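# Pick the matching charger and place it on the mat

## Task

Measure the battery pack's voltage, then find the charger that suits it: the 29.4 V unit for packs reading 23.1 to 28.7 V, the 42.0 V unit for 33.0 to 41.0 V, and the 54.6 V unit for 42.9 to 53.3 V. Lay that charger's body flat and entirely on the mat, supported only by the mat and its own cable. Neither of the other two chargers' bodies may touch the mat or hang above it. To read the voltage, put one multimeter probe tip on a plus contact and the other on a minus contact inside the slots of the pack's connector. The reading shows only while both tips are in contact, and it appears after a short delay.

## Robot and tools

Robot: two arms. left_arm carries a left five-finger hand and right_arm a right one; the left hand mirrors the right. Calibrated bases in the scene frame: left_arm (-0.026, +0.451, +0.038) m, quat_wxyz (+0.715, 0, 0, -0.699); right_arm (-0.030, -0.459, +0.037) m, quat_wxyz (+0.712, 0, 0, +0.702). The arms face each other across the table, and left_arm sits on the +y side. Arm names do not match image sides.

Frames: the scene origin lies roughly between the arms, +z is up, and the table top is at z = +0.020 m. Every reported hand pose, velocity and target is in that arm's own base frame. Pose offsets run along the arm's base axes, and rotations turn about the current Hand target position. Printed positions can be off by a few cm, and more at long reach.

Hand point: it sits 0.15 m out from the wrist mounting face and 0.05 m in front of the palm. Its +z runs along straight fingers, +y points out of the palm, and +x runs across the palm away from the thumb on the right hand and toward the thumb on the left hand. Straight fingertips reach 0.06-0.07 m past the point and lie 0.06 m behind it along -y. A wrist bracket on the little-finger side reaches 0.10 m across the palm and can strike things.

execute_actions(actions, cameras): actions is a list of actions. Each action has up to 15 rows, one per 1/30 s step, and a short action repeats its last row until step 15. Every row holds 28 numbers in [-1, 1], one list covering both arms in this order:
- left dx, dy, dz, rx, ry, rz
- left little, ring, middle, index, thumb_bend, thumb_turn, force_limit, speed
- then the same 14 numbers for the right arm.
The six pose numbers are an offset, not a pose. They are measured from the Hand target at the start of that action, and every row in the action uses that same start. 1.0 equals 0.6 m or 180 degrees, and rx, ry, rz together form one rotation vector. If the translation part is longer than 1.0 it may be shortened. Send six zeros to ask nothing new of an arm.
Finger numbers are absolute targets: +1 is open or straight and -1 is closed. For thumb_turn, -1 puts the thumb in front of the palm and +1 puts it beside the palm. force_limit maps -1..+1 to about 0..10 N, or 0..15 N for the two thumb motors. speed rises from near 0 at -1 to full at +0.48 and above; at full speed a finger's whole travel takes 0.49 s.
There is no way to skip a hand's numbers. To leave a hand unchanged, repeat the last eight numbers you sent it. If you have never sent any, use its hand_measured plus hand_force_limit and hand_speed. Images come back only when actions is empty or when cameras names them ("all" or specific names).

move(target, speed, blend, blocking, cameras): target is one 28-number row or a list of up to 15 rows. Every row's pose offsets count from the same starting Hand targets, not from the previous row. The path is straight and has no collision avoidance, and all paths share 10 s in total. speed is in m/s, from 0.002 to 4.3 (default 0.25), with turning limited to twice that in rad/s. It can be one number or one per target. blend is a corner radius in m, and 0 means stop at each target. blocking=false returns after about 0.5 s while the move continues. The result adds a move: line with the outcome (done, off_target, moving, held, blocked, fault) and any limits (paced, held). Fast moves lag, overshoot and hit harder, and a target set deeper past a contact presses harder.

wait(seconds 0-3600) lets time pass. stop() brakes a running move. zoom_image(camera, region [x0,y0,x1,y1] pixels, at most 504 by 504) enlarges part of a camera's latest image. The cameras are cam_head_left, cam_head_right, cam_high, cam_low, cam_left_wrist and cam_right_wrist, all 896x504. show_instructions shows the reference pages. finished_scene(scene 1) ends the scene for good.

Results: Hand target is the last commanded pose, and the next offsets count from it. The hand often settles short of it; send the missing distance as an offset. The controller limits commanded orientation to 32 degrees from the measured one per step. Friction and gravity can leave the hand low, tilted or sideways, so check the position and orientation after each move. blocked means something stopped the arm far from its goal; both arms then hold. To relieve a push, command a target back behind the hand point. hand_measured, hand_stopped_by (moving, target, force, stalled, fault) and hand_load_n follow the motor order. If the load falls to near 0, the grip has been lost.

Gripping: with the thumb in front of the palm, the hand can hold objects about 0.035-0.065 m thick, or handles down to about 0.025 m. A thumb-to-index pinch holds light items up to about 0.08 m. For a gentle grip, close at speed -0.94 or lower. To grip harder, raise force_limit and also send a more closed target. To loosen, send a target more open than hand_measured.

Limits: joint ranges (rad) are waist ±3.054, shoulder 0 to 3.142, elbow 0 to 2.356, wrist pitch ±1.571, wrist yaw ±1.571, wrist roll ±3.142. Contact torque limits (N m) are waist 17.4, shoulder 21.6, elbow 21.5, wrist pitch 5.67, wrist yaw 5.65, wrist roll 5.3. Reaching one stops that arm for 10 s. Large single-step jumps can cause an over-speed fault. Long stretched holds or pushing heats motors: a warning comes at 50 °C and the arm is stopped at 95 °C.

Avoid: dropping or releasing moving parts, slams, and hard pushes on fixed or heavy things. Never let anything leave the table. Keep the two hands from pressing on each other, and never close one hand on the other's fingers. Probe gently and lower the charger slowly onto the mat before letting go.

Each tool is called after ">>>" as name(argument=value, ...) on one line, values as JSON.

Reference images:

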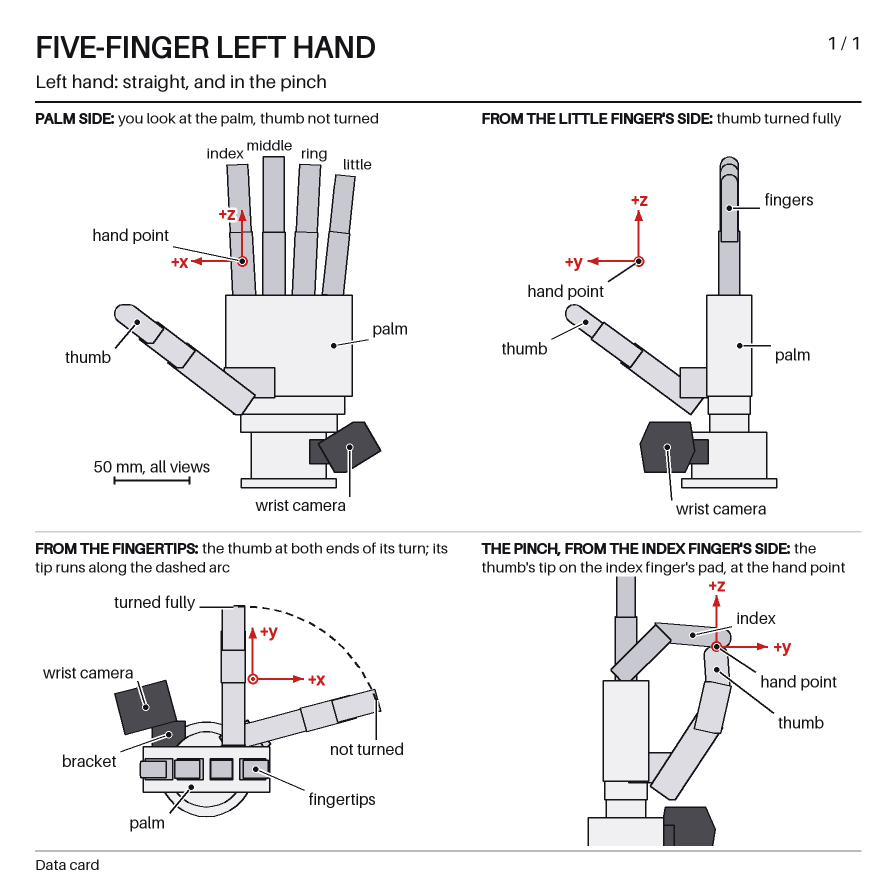

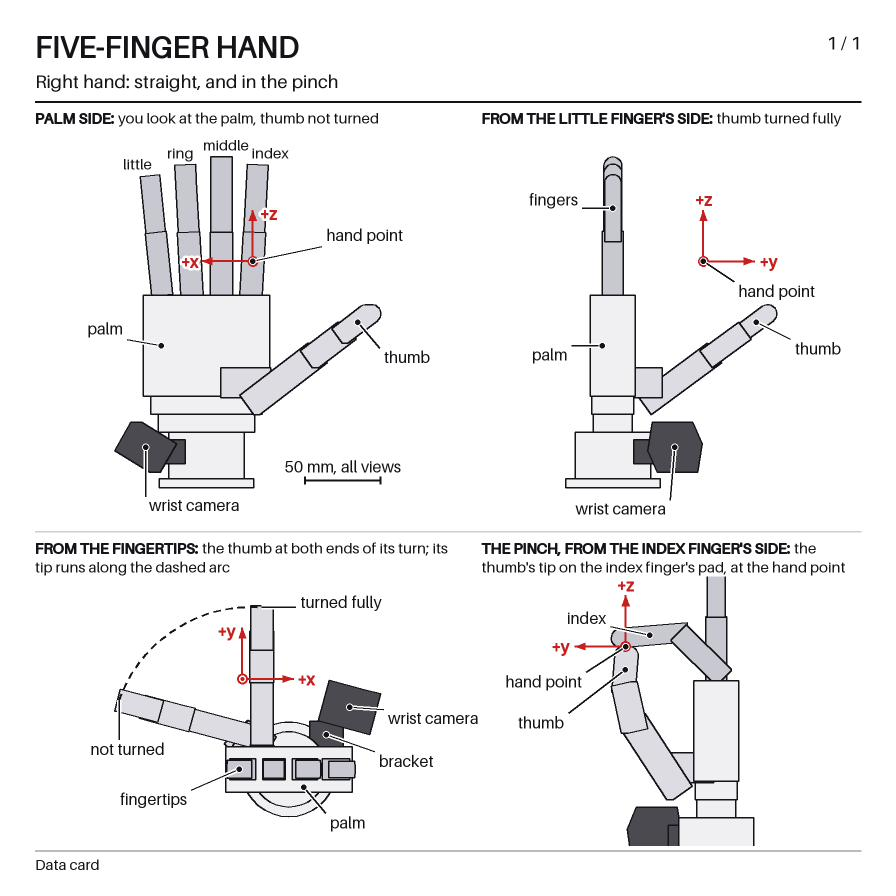

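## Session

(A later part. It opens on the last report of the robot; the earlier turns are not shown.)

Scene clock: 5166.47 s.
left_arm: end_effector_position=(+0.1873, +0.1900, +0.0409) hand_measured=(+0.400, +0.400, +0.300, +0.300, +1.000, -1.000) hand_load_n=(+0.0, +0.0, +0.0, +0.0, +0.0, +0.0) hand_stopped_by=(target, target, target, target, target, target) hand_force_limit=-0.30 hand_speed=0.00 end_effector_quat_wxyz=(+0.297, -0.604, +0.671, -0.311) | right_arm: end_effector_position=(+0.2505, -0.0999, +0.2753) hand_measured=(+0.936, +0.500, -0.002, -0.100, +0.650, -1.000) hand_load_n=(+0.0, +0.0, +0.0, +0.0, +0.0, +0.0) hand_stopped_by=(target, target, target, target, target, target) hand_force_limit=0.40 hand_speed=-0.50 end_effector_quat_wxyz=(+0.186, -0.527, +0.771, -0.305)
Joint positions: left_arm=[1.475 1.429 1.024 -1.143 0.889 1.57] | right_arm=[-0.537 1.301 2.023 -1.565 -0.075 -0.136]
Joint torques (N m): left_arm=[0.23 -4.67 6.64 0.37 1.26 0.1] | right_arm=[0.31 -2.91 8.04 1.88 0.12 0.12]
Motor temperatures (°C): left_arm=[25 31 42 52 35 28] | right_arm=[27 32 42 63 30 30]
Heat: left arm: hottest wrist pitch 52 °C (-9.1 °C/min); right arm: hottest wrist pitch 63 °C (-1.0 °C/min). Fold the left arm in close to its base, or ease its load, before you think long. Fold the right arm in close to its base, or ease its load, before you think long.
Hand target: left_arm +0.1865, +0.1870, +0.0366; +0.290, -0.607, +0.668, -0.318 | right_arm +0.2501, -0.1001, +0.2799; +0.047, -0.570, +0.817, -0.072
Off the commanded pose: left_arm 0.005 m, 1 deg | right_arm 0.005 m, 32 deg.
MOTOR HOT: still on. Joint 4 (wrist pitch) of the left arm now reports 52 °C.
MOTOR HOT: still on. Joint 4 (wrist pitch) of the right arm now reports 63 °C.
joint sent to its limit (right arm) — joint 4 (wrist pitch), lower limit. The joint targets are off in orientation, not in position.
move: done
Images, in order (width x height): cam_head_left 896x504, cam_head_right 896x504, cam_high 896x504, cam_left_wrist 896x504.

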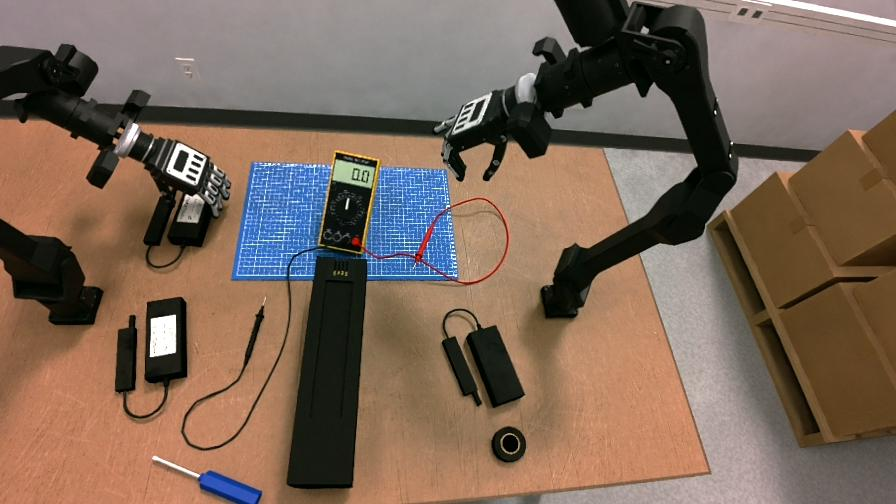

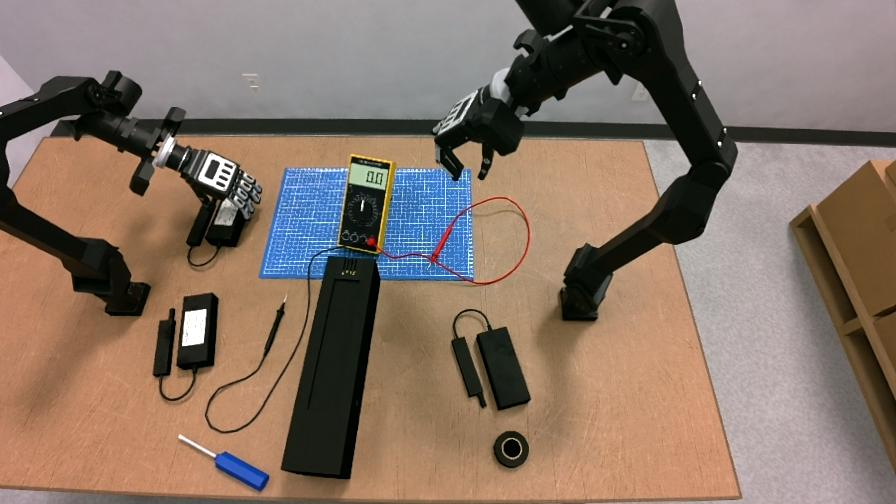

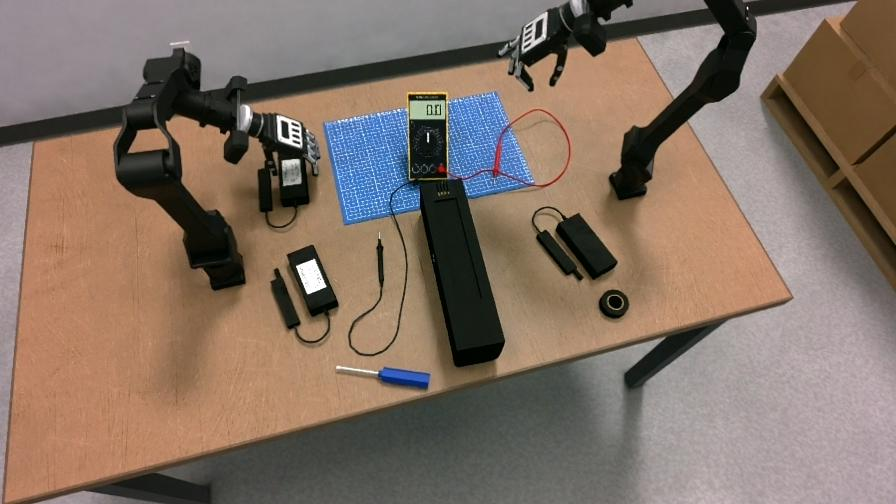

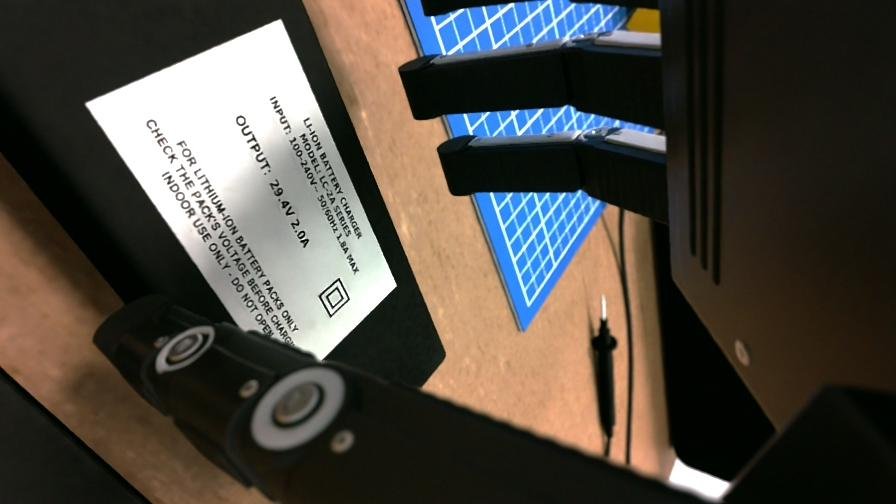

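>>> move(target=[-0.01,0.003,0,0,0,0,0.4,0.4,0.3,0.3,1,-1,-0.3,0, 0,0,0,0,0,0,1,0.5,0,-0.1,0.65,-1,0.4,-0.5], speed=0.08, cameras=["cam_head_left","cam_high","cam_head_right"])

>>> zoom_image(camera="cam_head_left", region=[145, 180, 225, 250])

>>> zoom_image(camera="cam_high", region=[255, 140, 325, 210])

>>> zoom_image(camera="cam_head_right", region=[180, 180, 270, 260])

Scene clock: 5186.57 s.
left_arm: end_effector_position=(+0.1811, +0.1881, +0.0383) hand_measured=(+0.400, +0.400, +0.300, +0.300, +1.000, -1.000) hand_load_n=(+0.0, +0.0, +0.0, +0.0, +0.0, +0.0) hand_stopped_by=(target, target, target, target, target, target) hand_force_limit=-0.30 hand_speed=0.00 end_effector_quat_wxyz=(+0.293, -0.605, +0.670, -0.315) | right_arm: end_effector_position=(+0.2505, -0.0999, +0.2753) hand_measured=(+0.936, +0.500, -0.002, -0.100, +0.650, -1.000) hand_load_n=(+0.0, +0.0, +0.0, +0.0, +0.0, +0.0) hand_stopped_by=(target, target, target, target, target, target) hand_force_limit=0.40 hand_speed=-0.50 end_effector_quat_wxyz=(+0.186, -0.527, +0.771, -0.305)
Joint positions: left_arm=[1.501 1.443 1.024 -1.172 0.889 1.611] | right_arm=[-0.537 1.301 2.023 -1.565 -0.075 -0.136]
Joint torques (N m): left_arm=[0.28 -4.49 7.75 0.33 1.32 0.07] | right_arm=[0.29 -2.92 8.03 1.89 0.11 0.11]
Motor temperatures (°C): left_arm=[25 32 42 50 36 28] | right_arm=[27 32 42 63 30 30]
Heat: left arm: hottest wrist pitch 50 °C (-7.1 °C/min); right arm: hottest wrist pitch 63 °C (+0.0 °C/min). Fold the left arm in close to its base, or ease its load, before you think long. Fold the right arm in close to its base, or ease its load, before you think long.
Hand target: left_arm +0.1805, +0.1888, +0.0366; +0.290, -0.607, +0.668, -0.318 | right_arm +0.2501, -0.1001, +0.2799; +0.047, -0.570, +0.817, -0.072
Off the commanded pose: left_arm 0.002 m, 1 deg | right_arm 0.005 m, 32 deg.
MOTOR HOT: still on. Joint 4 (wrist pitch) of the left arm now reports 50 °C.
MOTOR HOT: still on. Joint 4 (wrist pitch) of the right arm now reports 63 °C.
joint sent to its limit (right arm) — joint 4 (wrist pitch), lower limit. The joint targets are off in orientation, not in position.
move: done
Images, in order (width x height): cam_head_left 896x504, cam_head_right 896x504, cam_high 896x504.

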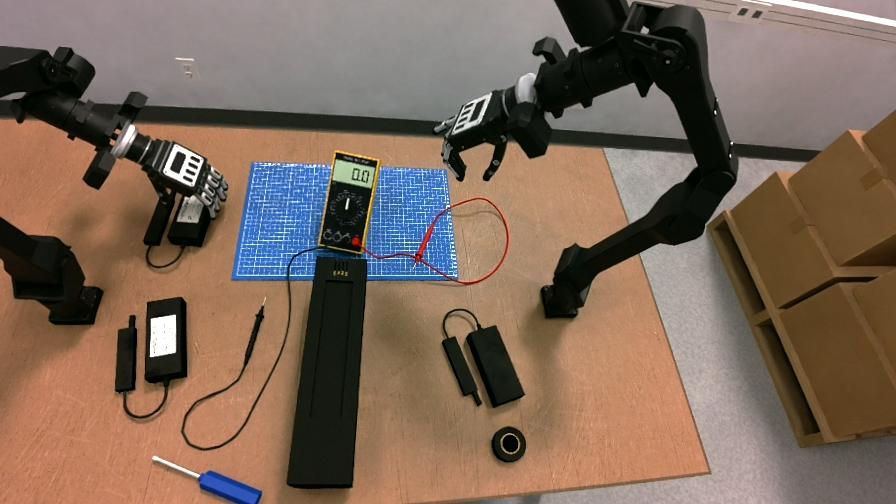

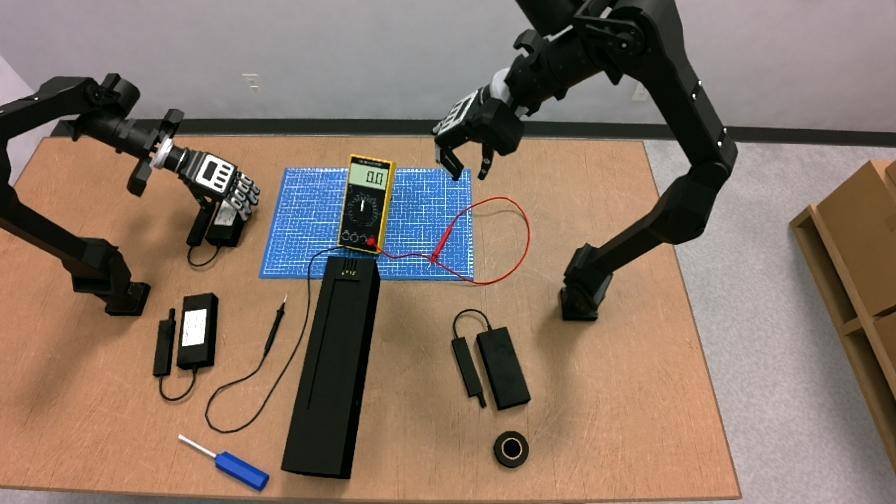

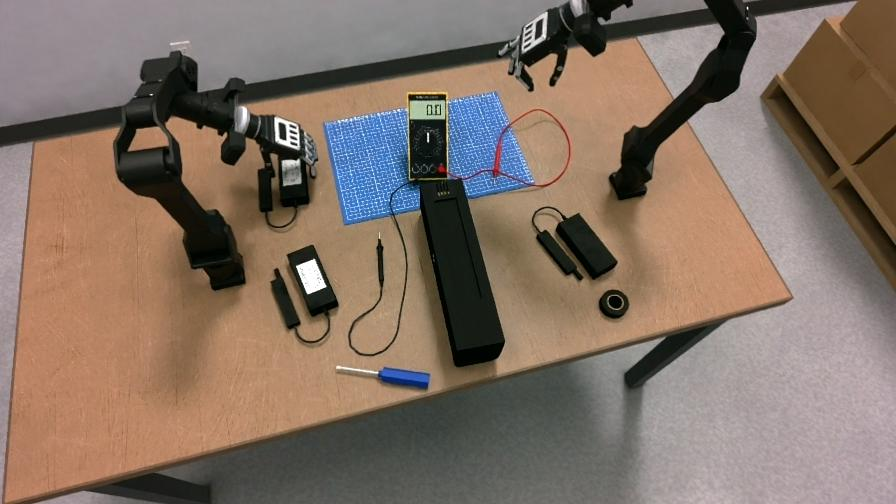

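Scaled by 6.300 from the camera's image (finer frame: 1280x720).

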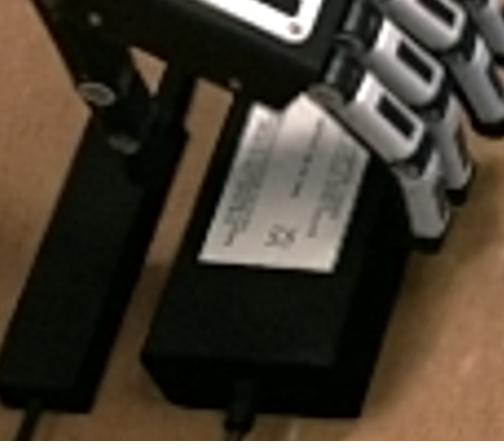

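Scaled by 7.200 from the camera's image (finer frame: 1280x720).

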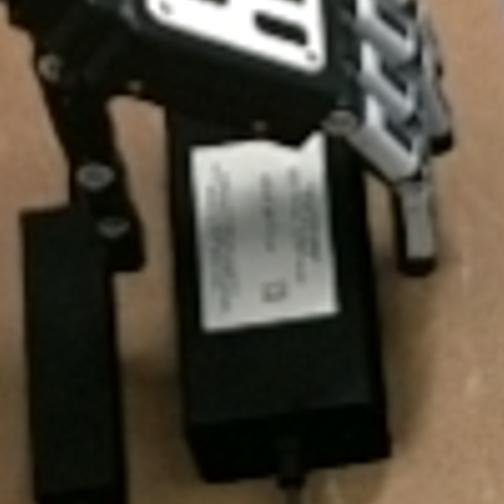

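Scaled by 5.600 from the camera's image (finer frame: 1280x720).

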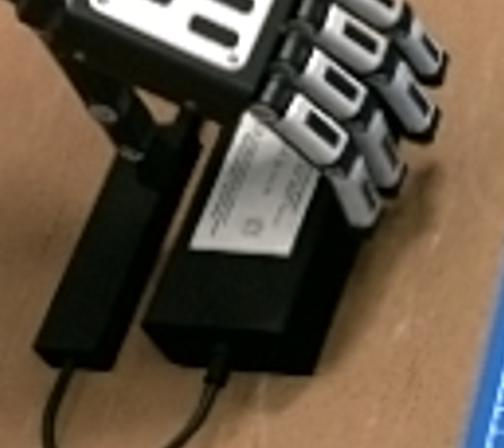

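>>> move(target=[0.002,-0.001,-0.046,0,0,0,0.4,0.4,0.3,0.3,1,-1,-0.3,0, 0,0,0,0,0,0,1,0.5,0,-0.1,0.65,-1,0.4,-0.5], speed=0.05, cameras=["cam_head_left","cam_high","cam_left_wrist","cam_head_right"])

>>> zoom_image(camera="cam_head_left", region=[145, 180, 245, 260])

>>> zoom_image(camera="cam_high", region=[255, 140, 335, 210])

Scene clock: 5194.47 s.
left_arm: end_effector_position=(+0.1816, +0.1945, +0.0148) hand_measured=(+0.400, +0.400, +0.300, +0.300, +1.000, -1.000) hand_load_n=(+0.0, +0.0, +0.0, +0.0, +0.0, +0.0) hand_stopped_by=(target, target, target, target, target, target) hand_force_limit=-0.30 hand_speed=0.00 end_effector_quat_wxyz=(+0.299, -0.602, +0.672, -0.309) | right_arm: end_effector_position=(+0.2505, -0.0999, +0.2753) hand_measured=(+0.936, +0.500, -0.002, -0.100, +0.650, -1.000) hand_load_n=(+0.0, +0.0, +0.0, +0.0, +0.0, +0.0) hand_stopped_by=(target, target, target, target, target, target) hand_force_limit=0.40 hand_speed=-0.50 end_effector_quat_wxyz=(+0.186, -0.527, +0.771, -0.305)
Joint positions: left_arm=[1.501 1.466 0.951 -1.056 0.889 1.611] | right_arm=[-0.537 1.301 2.023 -1.565 -0.075 -0.136]
Joint torques (N m): left_arm=[-0.32 -4.84 5.44 0.56 1.28 -0.18] | right_arm=[0.26 -2.93 8.06 1.89 0.12 0.11]
Motor temperatures (°C): left_arm=[25 31 42 50 36 28] | right_arm=[27 32 42 63 30 30]
Heat: left arm: hottest wrist pitch 50 °C (-6.1 °C/min); right arm: hottest wrist pitch 63 °C (+0.0 °C/min). Fold the left arm in close to its base, or ease its load, before you think long. Fold the right arm in close to its base, or ease its load, before you think long.
Hand target: left_arm +0.1817, +0.1881, +0.0090; +0.290, -0.607, +0.668, -0.318 | right_arm +0.2501, -0.1001, +0.2799; +0.047, -0.570, +0.817, -0.072
Off the commanded pose: left_arm 0.009 m, 2 deg | right_arm 0.005 m, 32 deg.
MOTOR HOT: still on. Joint 4 (wrist pitch) of the left arm now reports 50 °C.
MOTOR HOT: still on. Joint 4 (wrist pitch) of the right arm now reports 63 °C.
joint sent to its limit (right arm) — joint 4 (wrist pitch), lower limit. The joint targets are off in orientation, not in position.
move: off_target (left_arm)
Images, in order (width x height): cam_head_left 896x504, cam_head_right 896x504, cam_high 896x504, cam_left_wrist 896x504.

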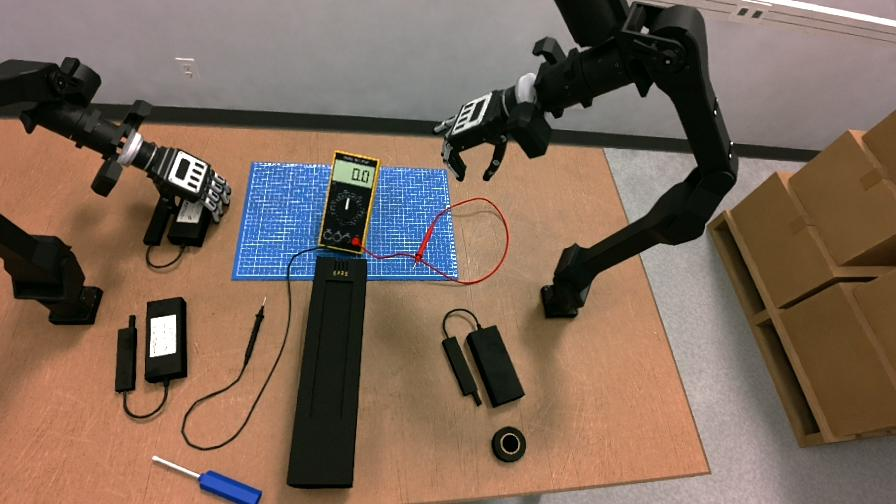

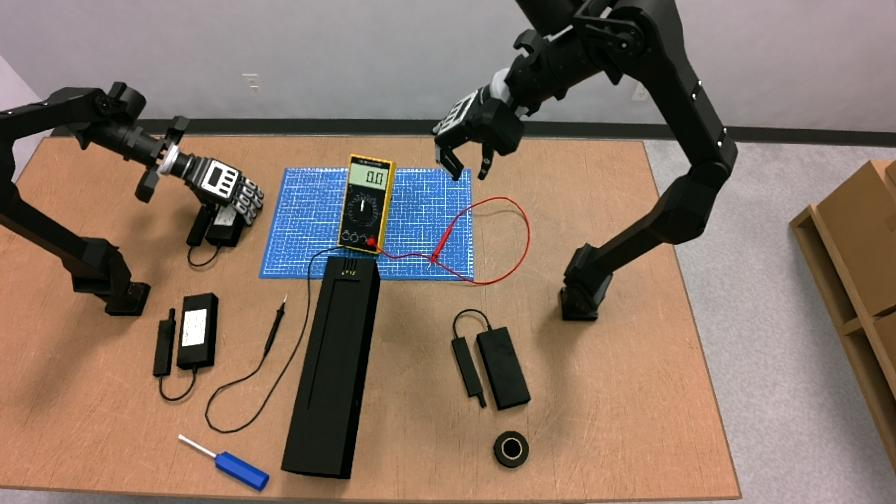

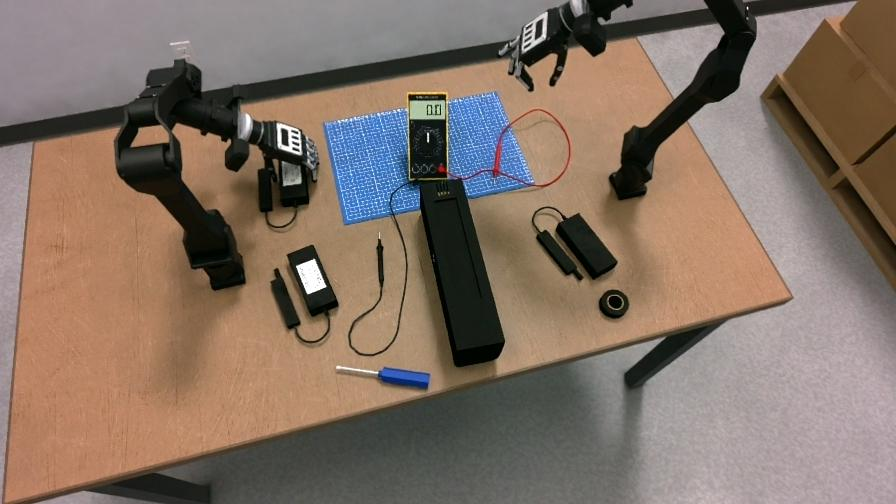

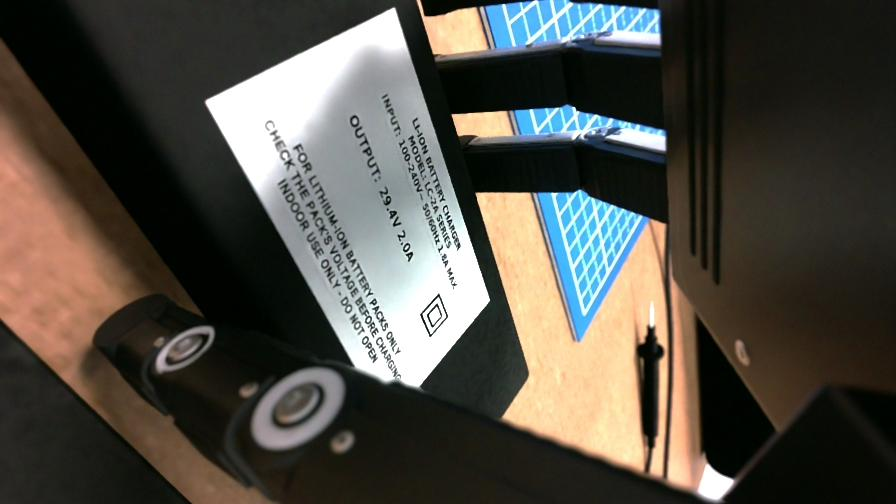

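Scaled by 5.040 from the camera's image (finer frame: 1280x720).

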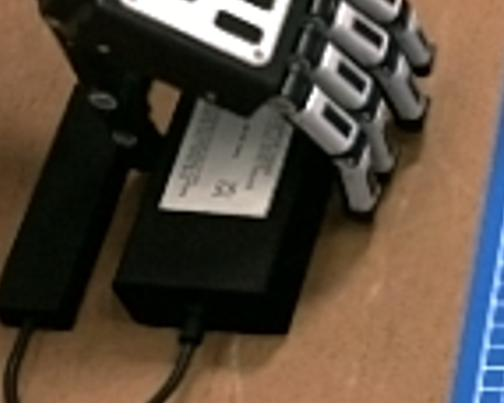

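Scaled by 6.300 from the camera's image (finer frame: 1280x720).

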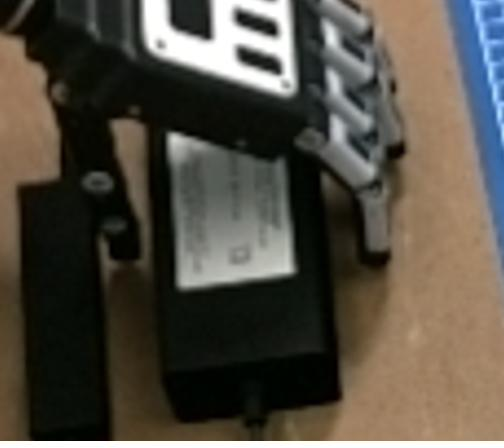

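>>> move(target=[0,0,-0.004,0,0,0,0.4,0.4,-0.1,-0.1,1,-1,0.1,-0.85, 0,0,0,0,0,0,1,0.5,0,-0.1,0.65,-1,0.4,-0.5], speed=0.05, cameras=["cam_head_left","cam_high","cam_left_wrist"])

>>> zoom_image(camera="cam_head_left", region=[145, 180, 245, 260])

>>> zoom_image(camera="cam_high", region=[255, 140, 335, 210])

Scene clock: 5204.27 s.
left_arm: end_effector_position=(+0.1818, +0.1945, +0.0122) hand_measured=(+0.400, +0.400, +0.026, +0.010, +1.000, -1.000) hand_load_n=(+0.0, +0.0, +8.0, +3.5, +1.0, -0.5) hand_stopped_by=(target, target, force, force, target, target) hand_force_limit=0.10 hand_speed=-0.85 end_effector_quat_wxyz=(+0.299, -0.603, +0.672, -0.309) | right_arm: end_effector_position=(+0.2505, -0.0999, +0.2753) hand_measured=(+0.936, +0.500, -0.002, -0.100, +0.650, -1.000) hand_load_n=(+0.0, +0.0, +0.0, +0.0, +0.0, +0.0) hand_stopped_by=(target, target, target, target, target, target) hand_force_limit=0.40 hand_speed=-0.50 end_effector_quat_wxyz=(+0.186, -0.527, +0.771, -0.305)
Joint positions: left_arm=[1.501 1.47 0.943 -1.044 0.89 1.61] | right_arm=[-0.537 1.301 2.023 -1.565 -0.075 -0.136]
Joint torques (N m): left_arm=[-0.07 -4.82 5.57 0.56 1.3 -0.15] | right_arm=[0.3 -2.92 7.98 1.89 0.13 0.11]
Motor temperatures (°C): left_arm=[25 31 42 49 36 28] | right_arm=[27 32 42 63 30 30]
Heat: left arm: hottest wrist pitch 49 °C (-5.1 °C/min); right arm: hottest wrist pitch 63 °C (+0.0 °C/min). Fold the left arm in close to its base, or ease its load, before you think long. Fold the right arm in close to its base, or ease its load, before you think long.
Hand target: left_arm +0.1818, +0.1882, +0.0066; +0.290, -0.607, +0.668, -0.318 | right_arm +0.2501, -0.1001, +0.2799; +0.047, -0.570, +0.817, -0.072
Off the commanded pose: left_arm 0.008 m, 2 deg | right_arm 0.005 m, 32 deg.
MOTOR HOT: still on. Joint 4 (wrist pitch) of the left arm now reports 49 °C.
MOTOR HOT: still on. Joint 4 (wrist pitch) of the right arm now reports 63 °C.
joint sent to its limit (right arm) — joint 4 (wrist pitch), lower limit. The joint targets are off in orientation, not in position.
move: done

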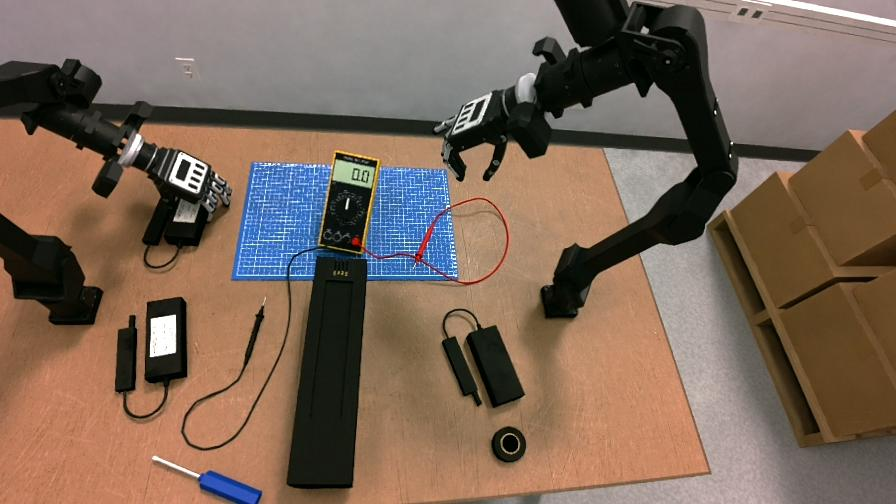

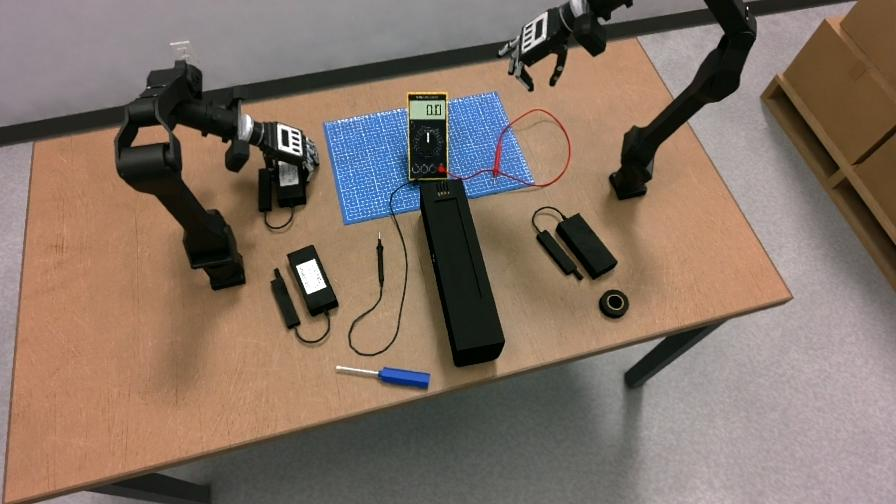

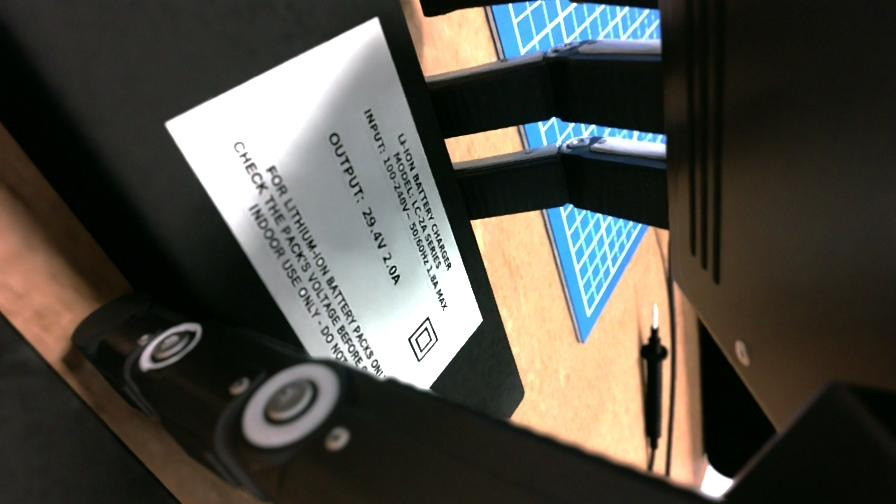

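Scaled by 5.040 from the camera's image (finer frame: 1280x720).

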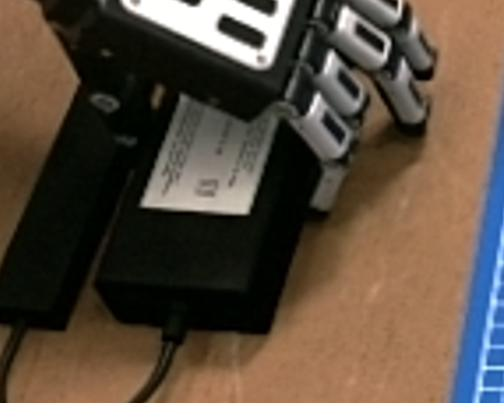

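Scaled by 6.300 from the camera's image (finer frame: 1280x720).

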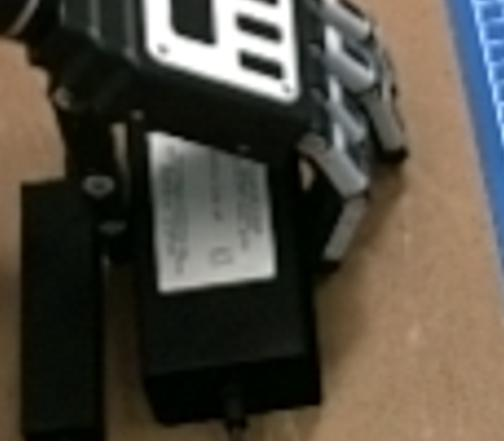

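>>> move(target=[0,0,0,0,0,0,0.4,0.4,-0.1,-0.2,1,-1,0.5,-0.9, 0,0,0,0,0,0,1,0.5,0,-0.1,0.65,-1,0.4,-0.5], speed=0.05, cameras=["cam_left_wrist"])

Scene clock: 5211.57 s.
left_arm: end_effector_position=(+0.1818, +0.1945, +0.0122) hand_measured=(+0.400, +0.400, +0.026, -0.006, +1.000, -1.000) hand_load_n=(+0.0, +0.0, +7.5, +9.0, +1.5, -1.5) hand_stopped_by=(target, target, force, force, target, target) hand_force_limit=0.50 hand_speed=-0.90 end_effector_quat_wxyz=(+0.299, -0.603, +0.672, -0.309) | right_arm: end_effector_position=(+0.2505, -0.0999, +0.2753) hand_measured=(+0.936, +0.500, -0.002, -0.100, +0.650, -1.000) hand_load_n=(+0.0, +0.0, +0.0, +0.0, +0.0, +0.0) hand_stopped_by=(target, target, target, target, target, target) hand_force_limit=0.40 hand_speed=-0.50 end_effector_quat_wxyz=(+0.186, -0.527, +0.771, -0.305)
Joint positions: left_arm=[1.501 1.47 0.943 -1.044 0.89 1.61] | right_arm=[-0.537 1.301 2.023 -1.565 -0.075 -0.136]
Joint torques (N m): left_arm=[-0.21 -4.75 5.58 0.53 1.31 -0.13] | right_arm=[0.31 -2.87 8.01 1.89 0.13 0.12]
Motor temperatures (°C): left_arm=[25 31 42 49 36 28] | right_arm=[27 32 42 63 30 30]
Heat: left arm: hottest wrist pitch 49 °C (-4.0 °C/min); right arm: hottest wrist pitch 63 °C (+0.0 °C/min). Fold the left arm in close to its base, or ease its load, before you think long. Fold the right arm in close to its base, or ease its load, before you think long.
Hand target: left_arm +0.1818, +0.1882, +0.0066; +0.290, -0.607, +0.668, -0.318 | right_arm +0.2501, -0.1001, +0.2799; +0.047, -0.570, +0.817, -0.072
Off the commanded pose: left_arm 0.008 m, 2 deg | right_arm 0.005 m, 32 deg.
MOTOR HOT: still on. Joint 4 (wrist pitch) of the left arm now reports 49 °C.
MOTOR HOT: still on. Joint 4 (wrist pitch) of the right arm now reports 63 °C.
joint sent to its limit (right arm) — joint 4 (wrist pitch), lower limit. The joint targets are off in orientation, not in position.
move: done

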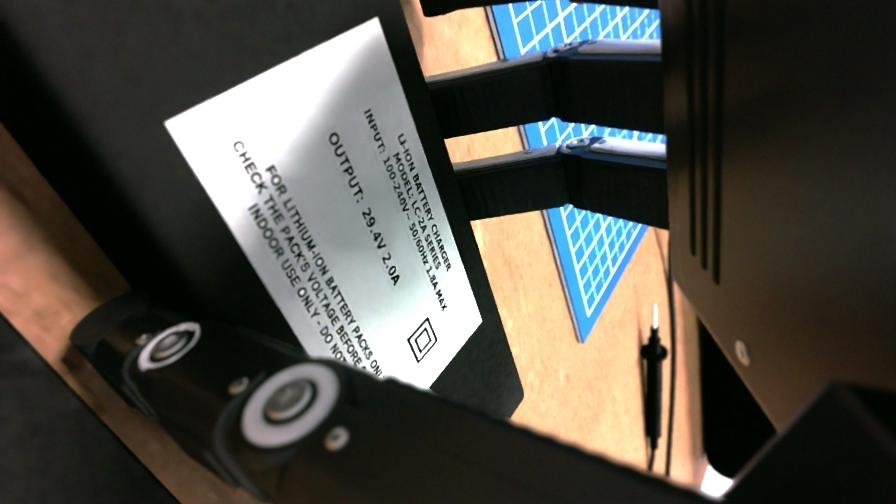

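>>> move(target=[0,0,0.035,0,0,0,0.4,0.4,-0.1,-0.2,1,-1,0.5,-0.9, 0,0,0,0,0,0,1,0.5,0,-0.1,0.65,-1,0.4,-0.5], speed=0.05, cameras=["cam_head_left","cam_high","cam_left_wrist"])

>>> zoom_image(camera="cam_head_left", region=[145, 180, 245, 260])

>>> zoom_image(camera="cam_high", region=[255, 140, 335, 210])

Scene clock: 5216.90 s.
left_arm: end_effector_position=(+0.1789, +0.1836, +0.0211) hand_measured=(+0.400, +0.400, +0.026, -0.006, +1.000, -1.000) hand_load_n=(-0.5, +0.0, +7.5, +7.5, +1.5, -1.5) hand_stopped_by=(target, target, force, force, target, target) hand_force_limit=0.50 hand_speed=-0.90 end_effector_quat_wxyz=(-0.281, +0.611, -0.667, +0.321) | right_arm: end_effector_position=(+0.2505, -0.0999, +0.2753) hand_measured=(+0.936, +0.500, -0.002, -0.100, +0.650, -1.000) hand_load_n=(+0.0, +0.0, +0.0, +0.0, +0.0, +0.0) hand_stopped_by=(target, target, target, target, target, target) hand_force_limit=0.40 hand_speed=-0.50 end_effector_quat_wxyz=(+0.186, -0.527, +0.771, -0.305)
Joint positions: left_arm=[1.501 1.47 0.979 -1.128 0.88 1.61] | right_arm=[-0.537 1.301 2.023 -1.565 -0.075 -0.136]
Joint torques (N m): left_arm=[-0.12 -7.21 8.97 0.16 1.59 -0.14] | right_arm=[0.32 -2.95 8 1.9 0.12 0.12]
Motor temperatures (°C): left_arm=[25 32 43 49 36 28] | right_arm=[27 32 42 63 30 30]
Heat: left arm: hottest wrist pitch 49 °C (-3.0 °C/min); right arm: hottest wrist pitch 63 °C (+0.0 °C/min). Fold the left arm in close to its base, or ease its load, before you think long. Fold the right arm in close to its base, or ease its load, before you think long.
Hand target: left_arm +0.1817, +0.1883, +0.0276; -0.290, +0.607, -0.668, +0.318 | right_arm +0.2501, -0.1001, +0.2799; +0.047, -0.570, +0.817, -0.072
Off the commanded pose: left_arm 0.009 m, 1 deg | right_arm 0.005 m, 32 deg.
MOTOR HOT: still on. Joint 4 (wrist pitch) of the left arm now reports 49 °C.
MOTOR HOT: still on. Joint 4 (wrist pitch) of the right arm now reports 63 °C.
joint sent to its limit (right arm) — joint 4 (wrist pitch), lower limit. The joint targets are off in orientation, not in position.
move: off_target (left_arm)

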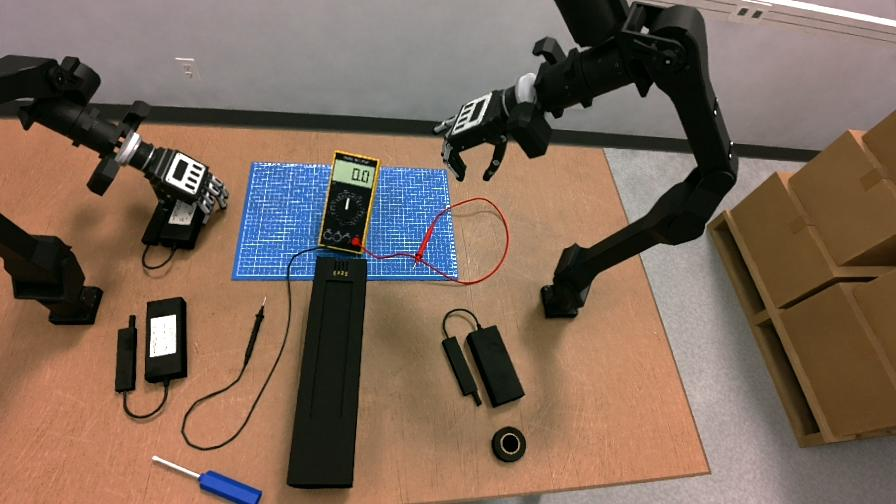

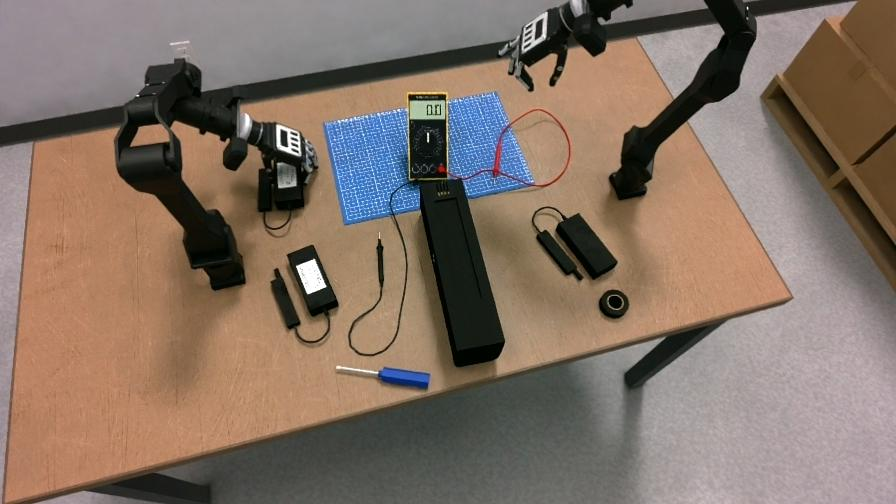

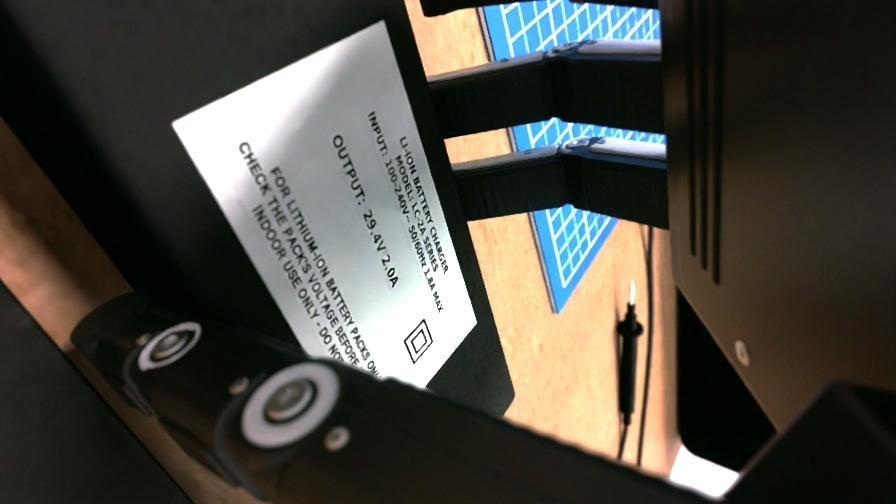

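Scaled by 5.040 from the camera's image (finer frame: 1280x720).

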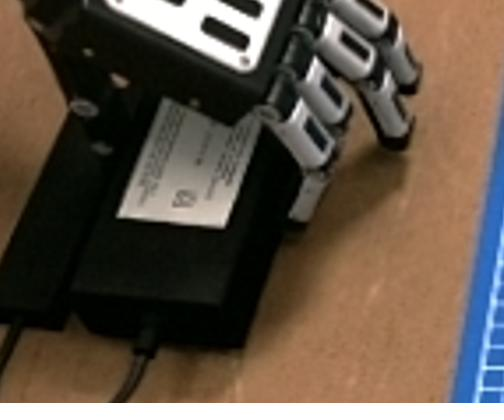

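Scaled by 6.300 from the camera's image (finer frame: 1280x720).

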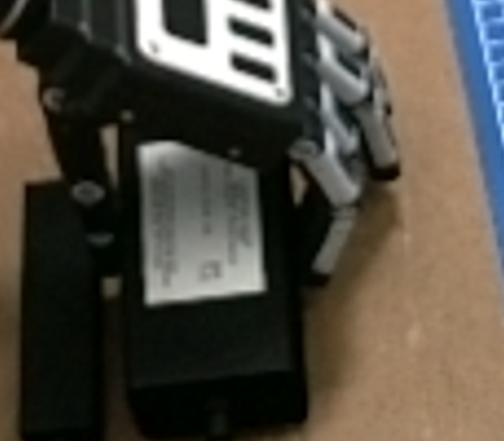

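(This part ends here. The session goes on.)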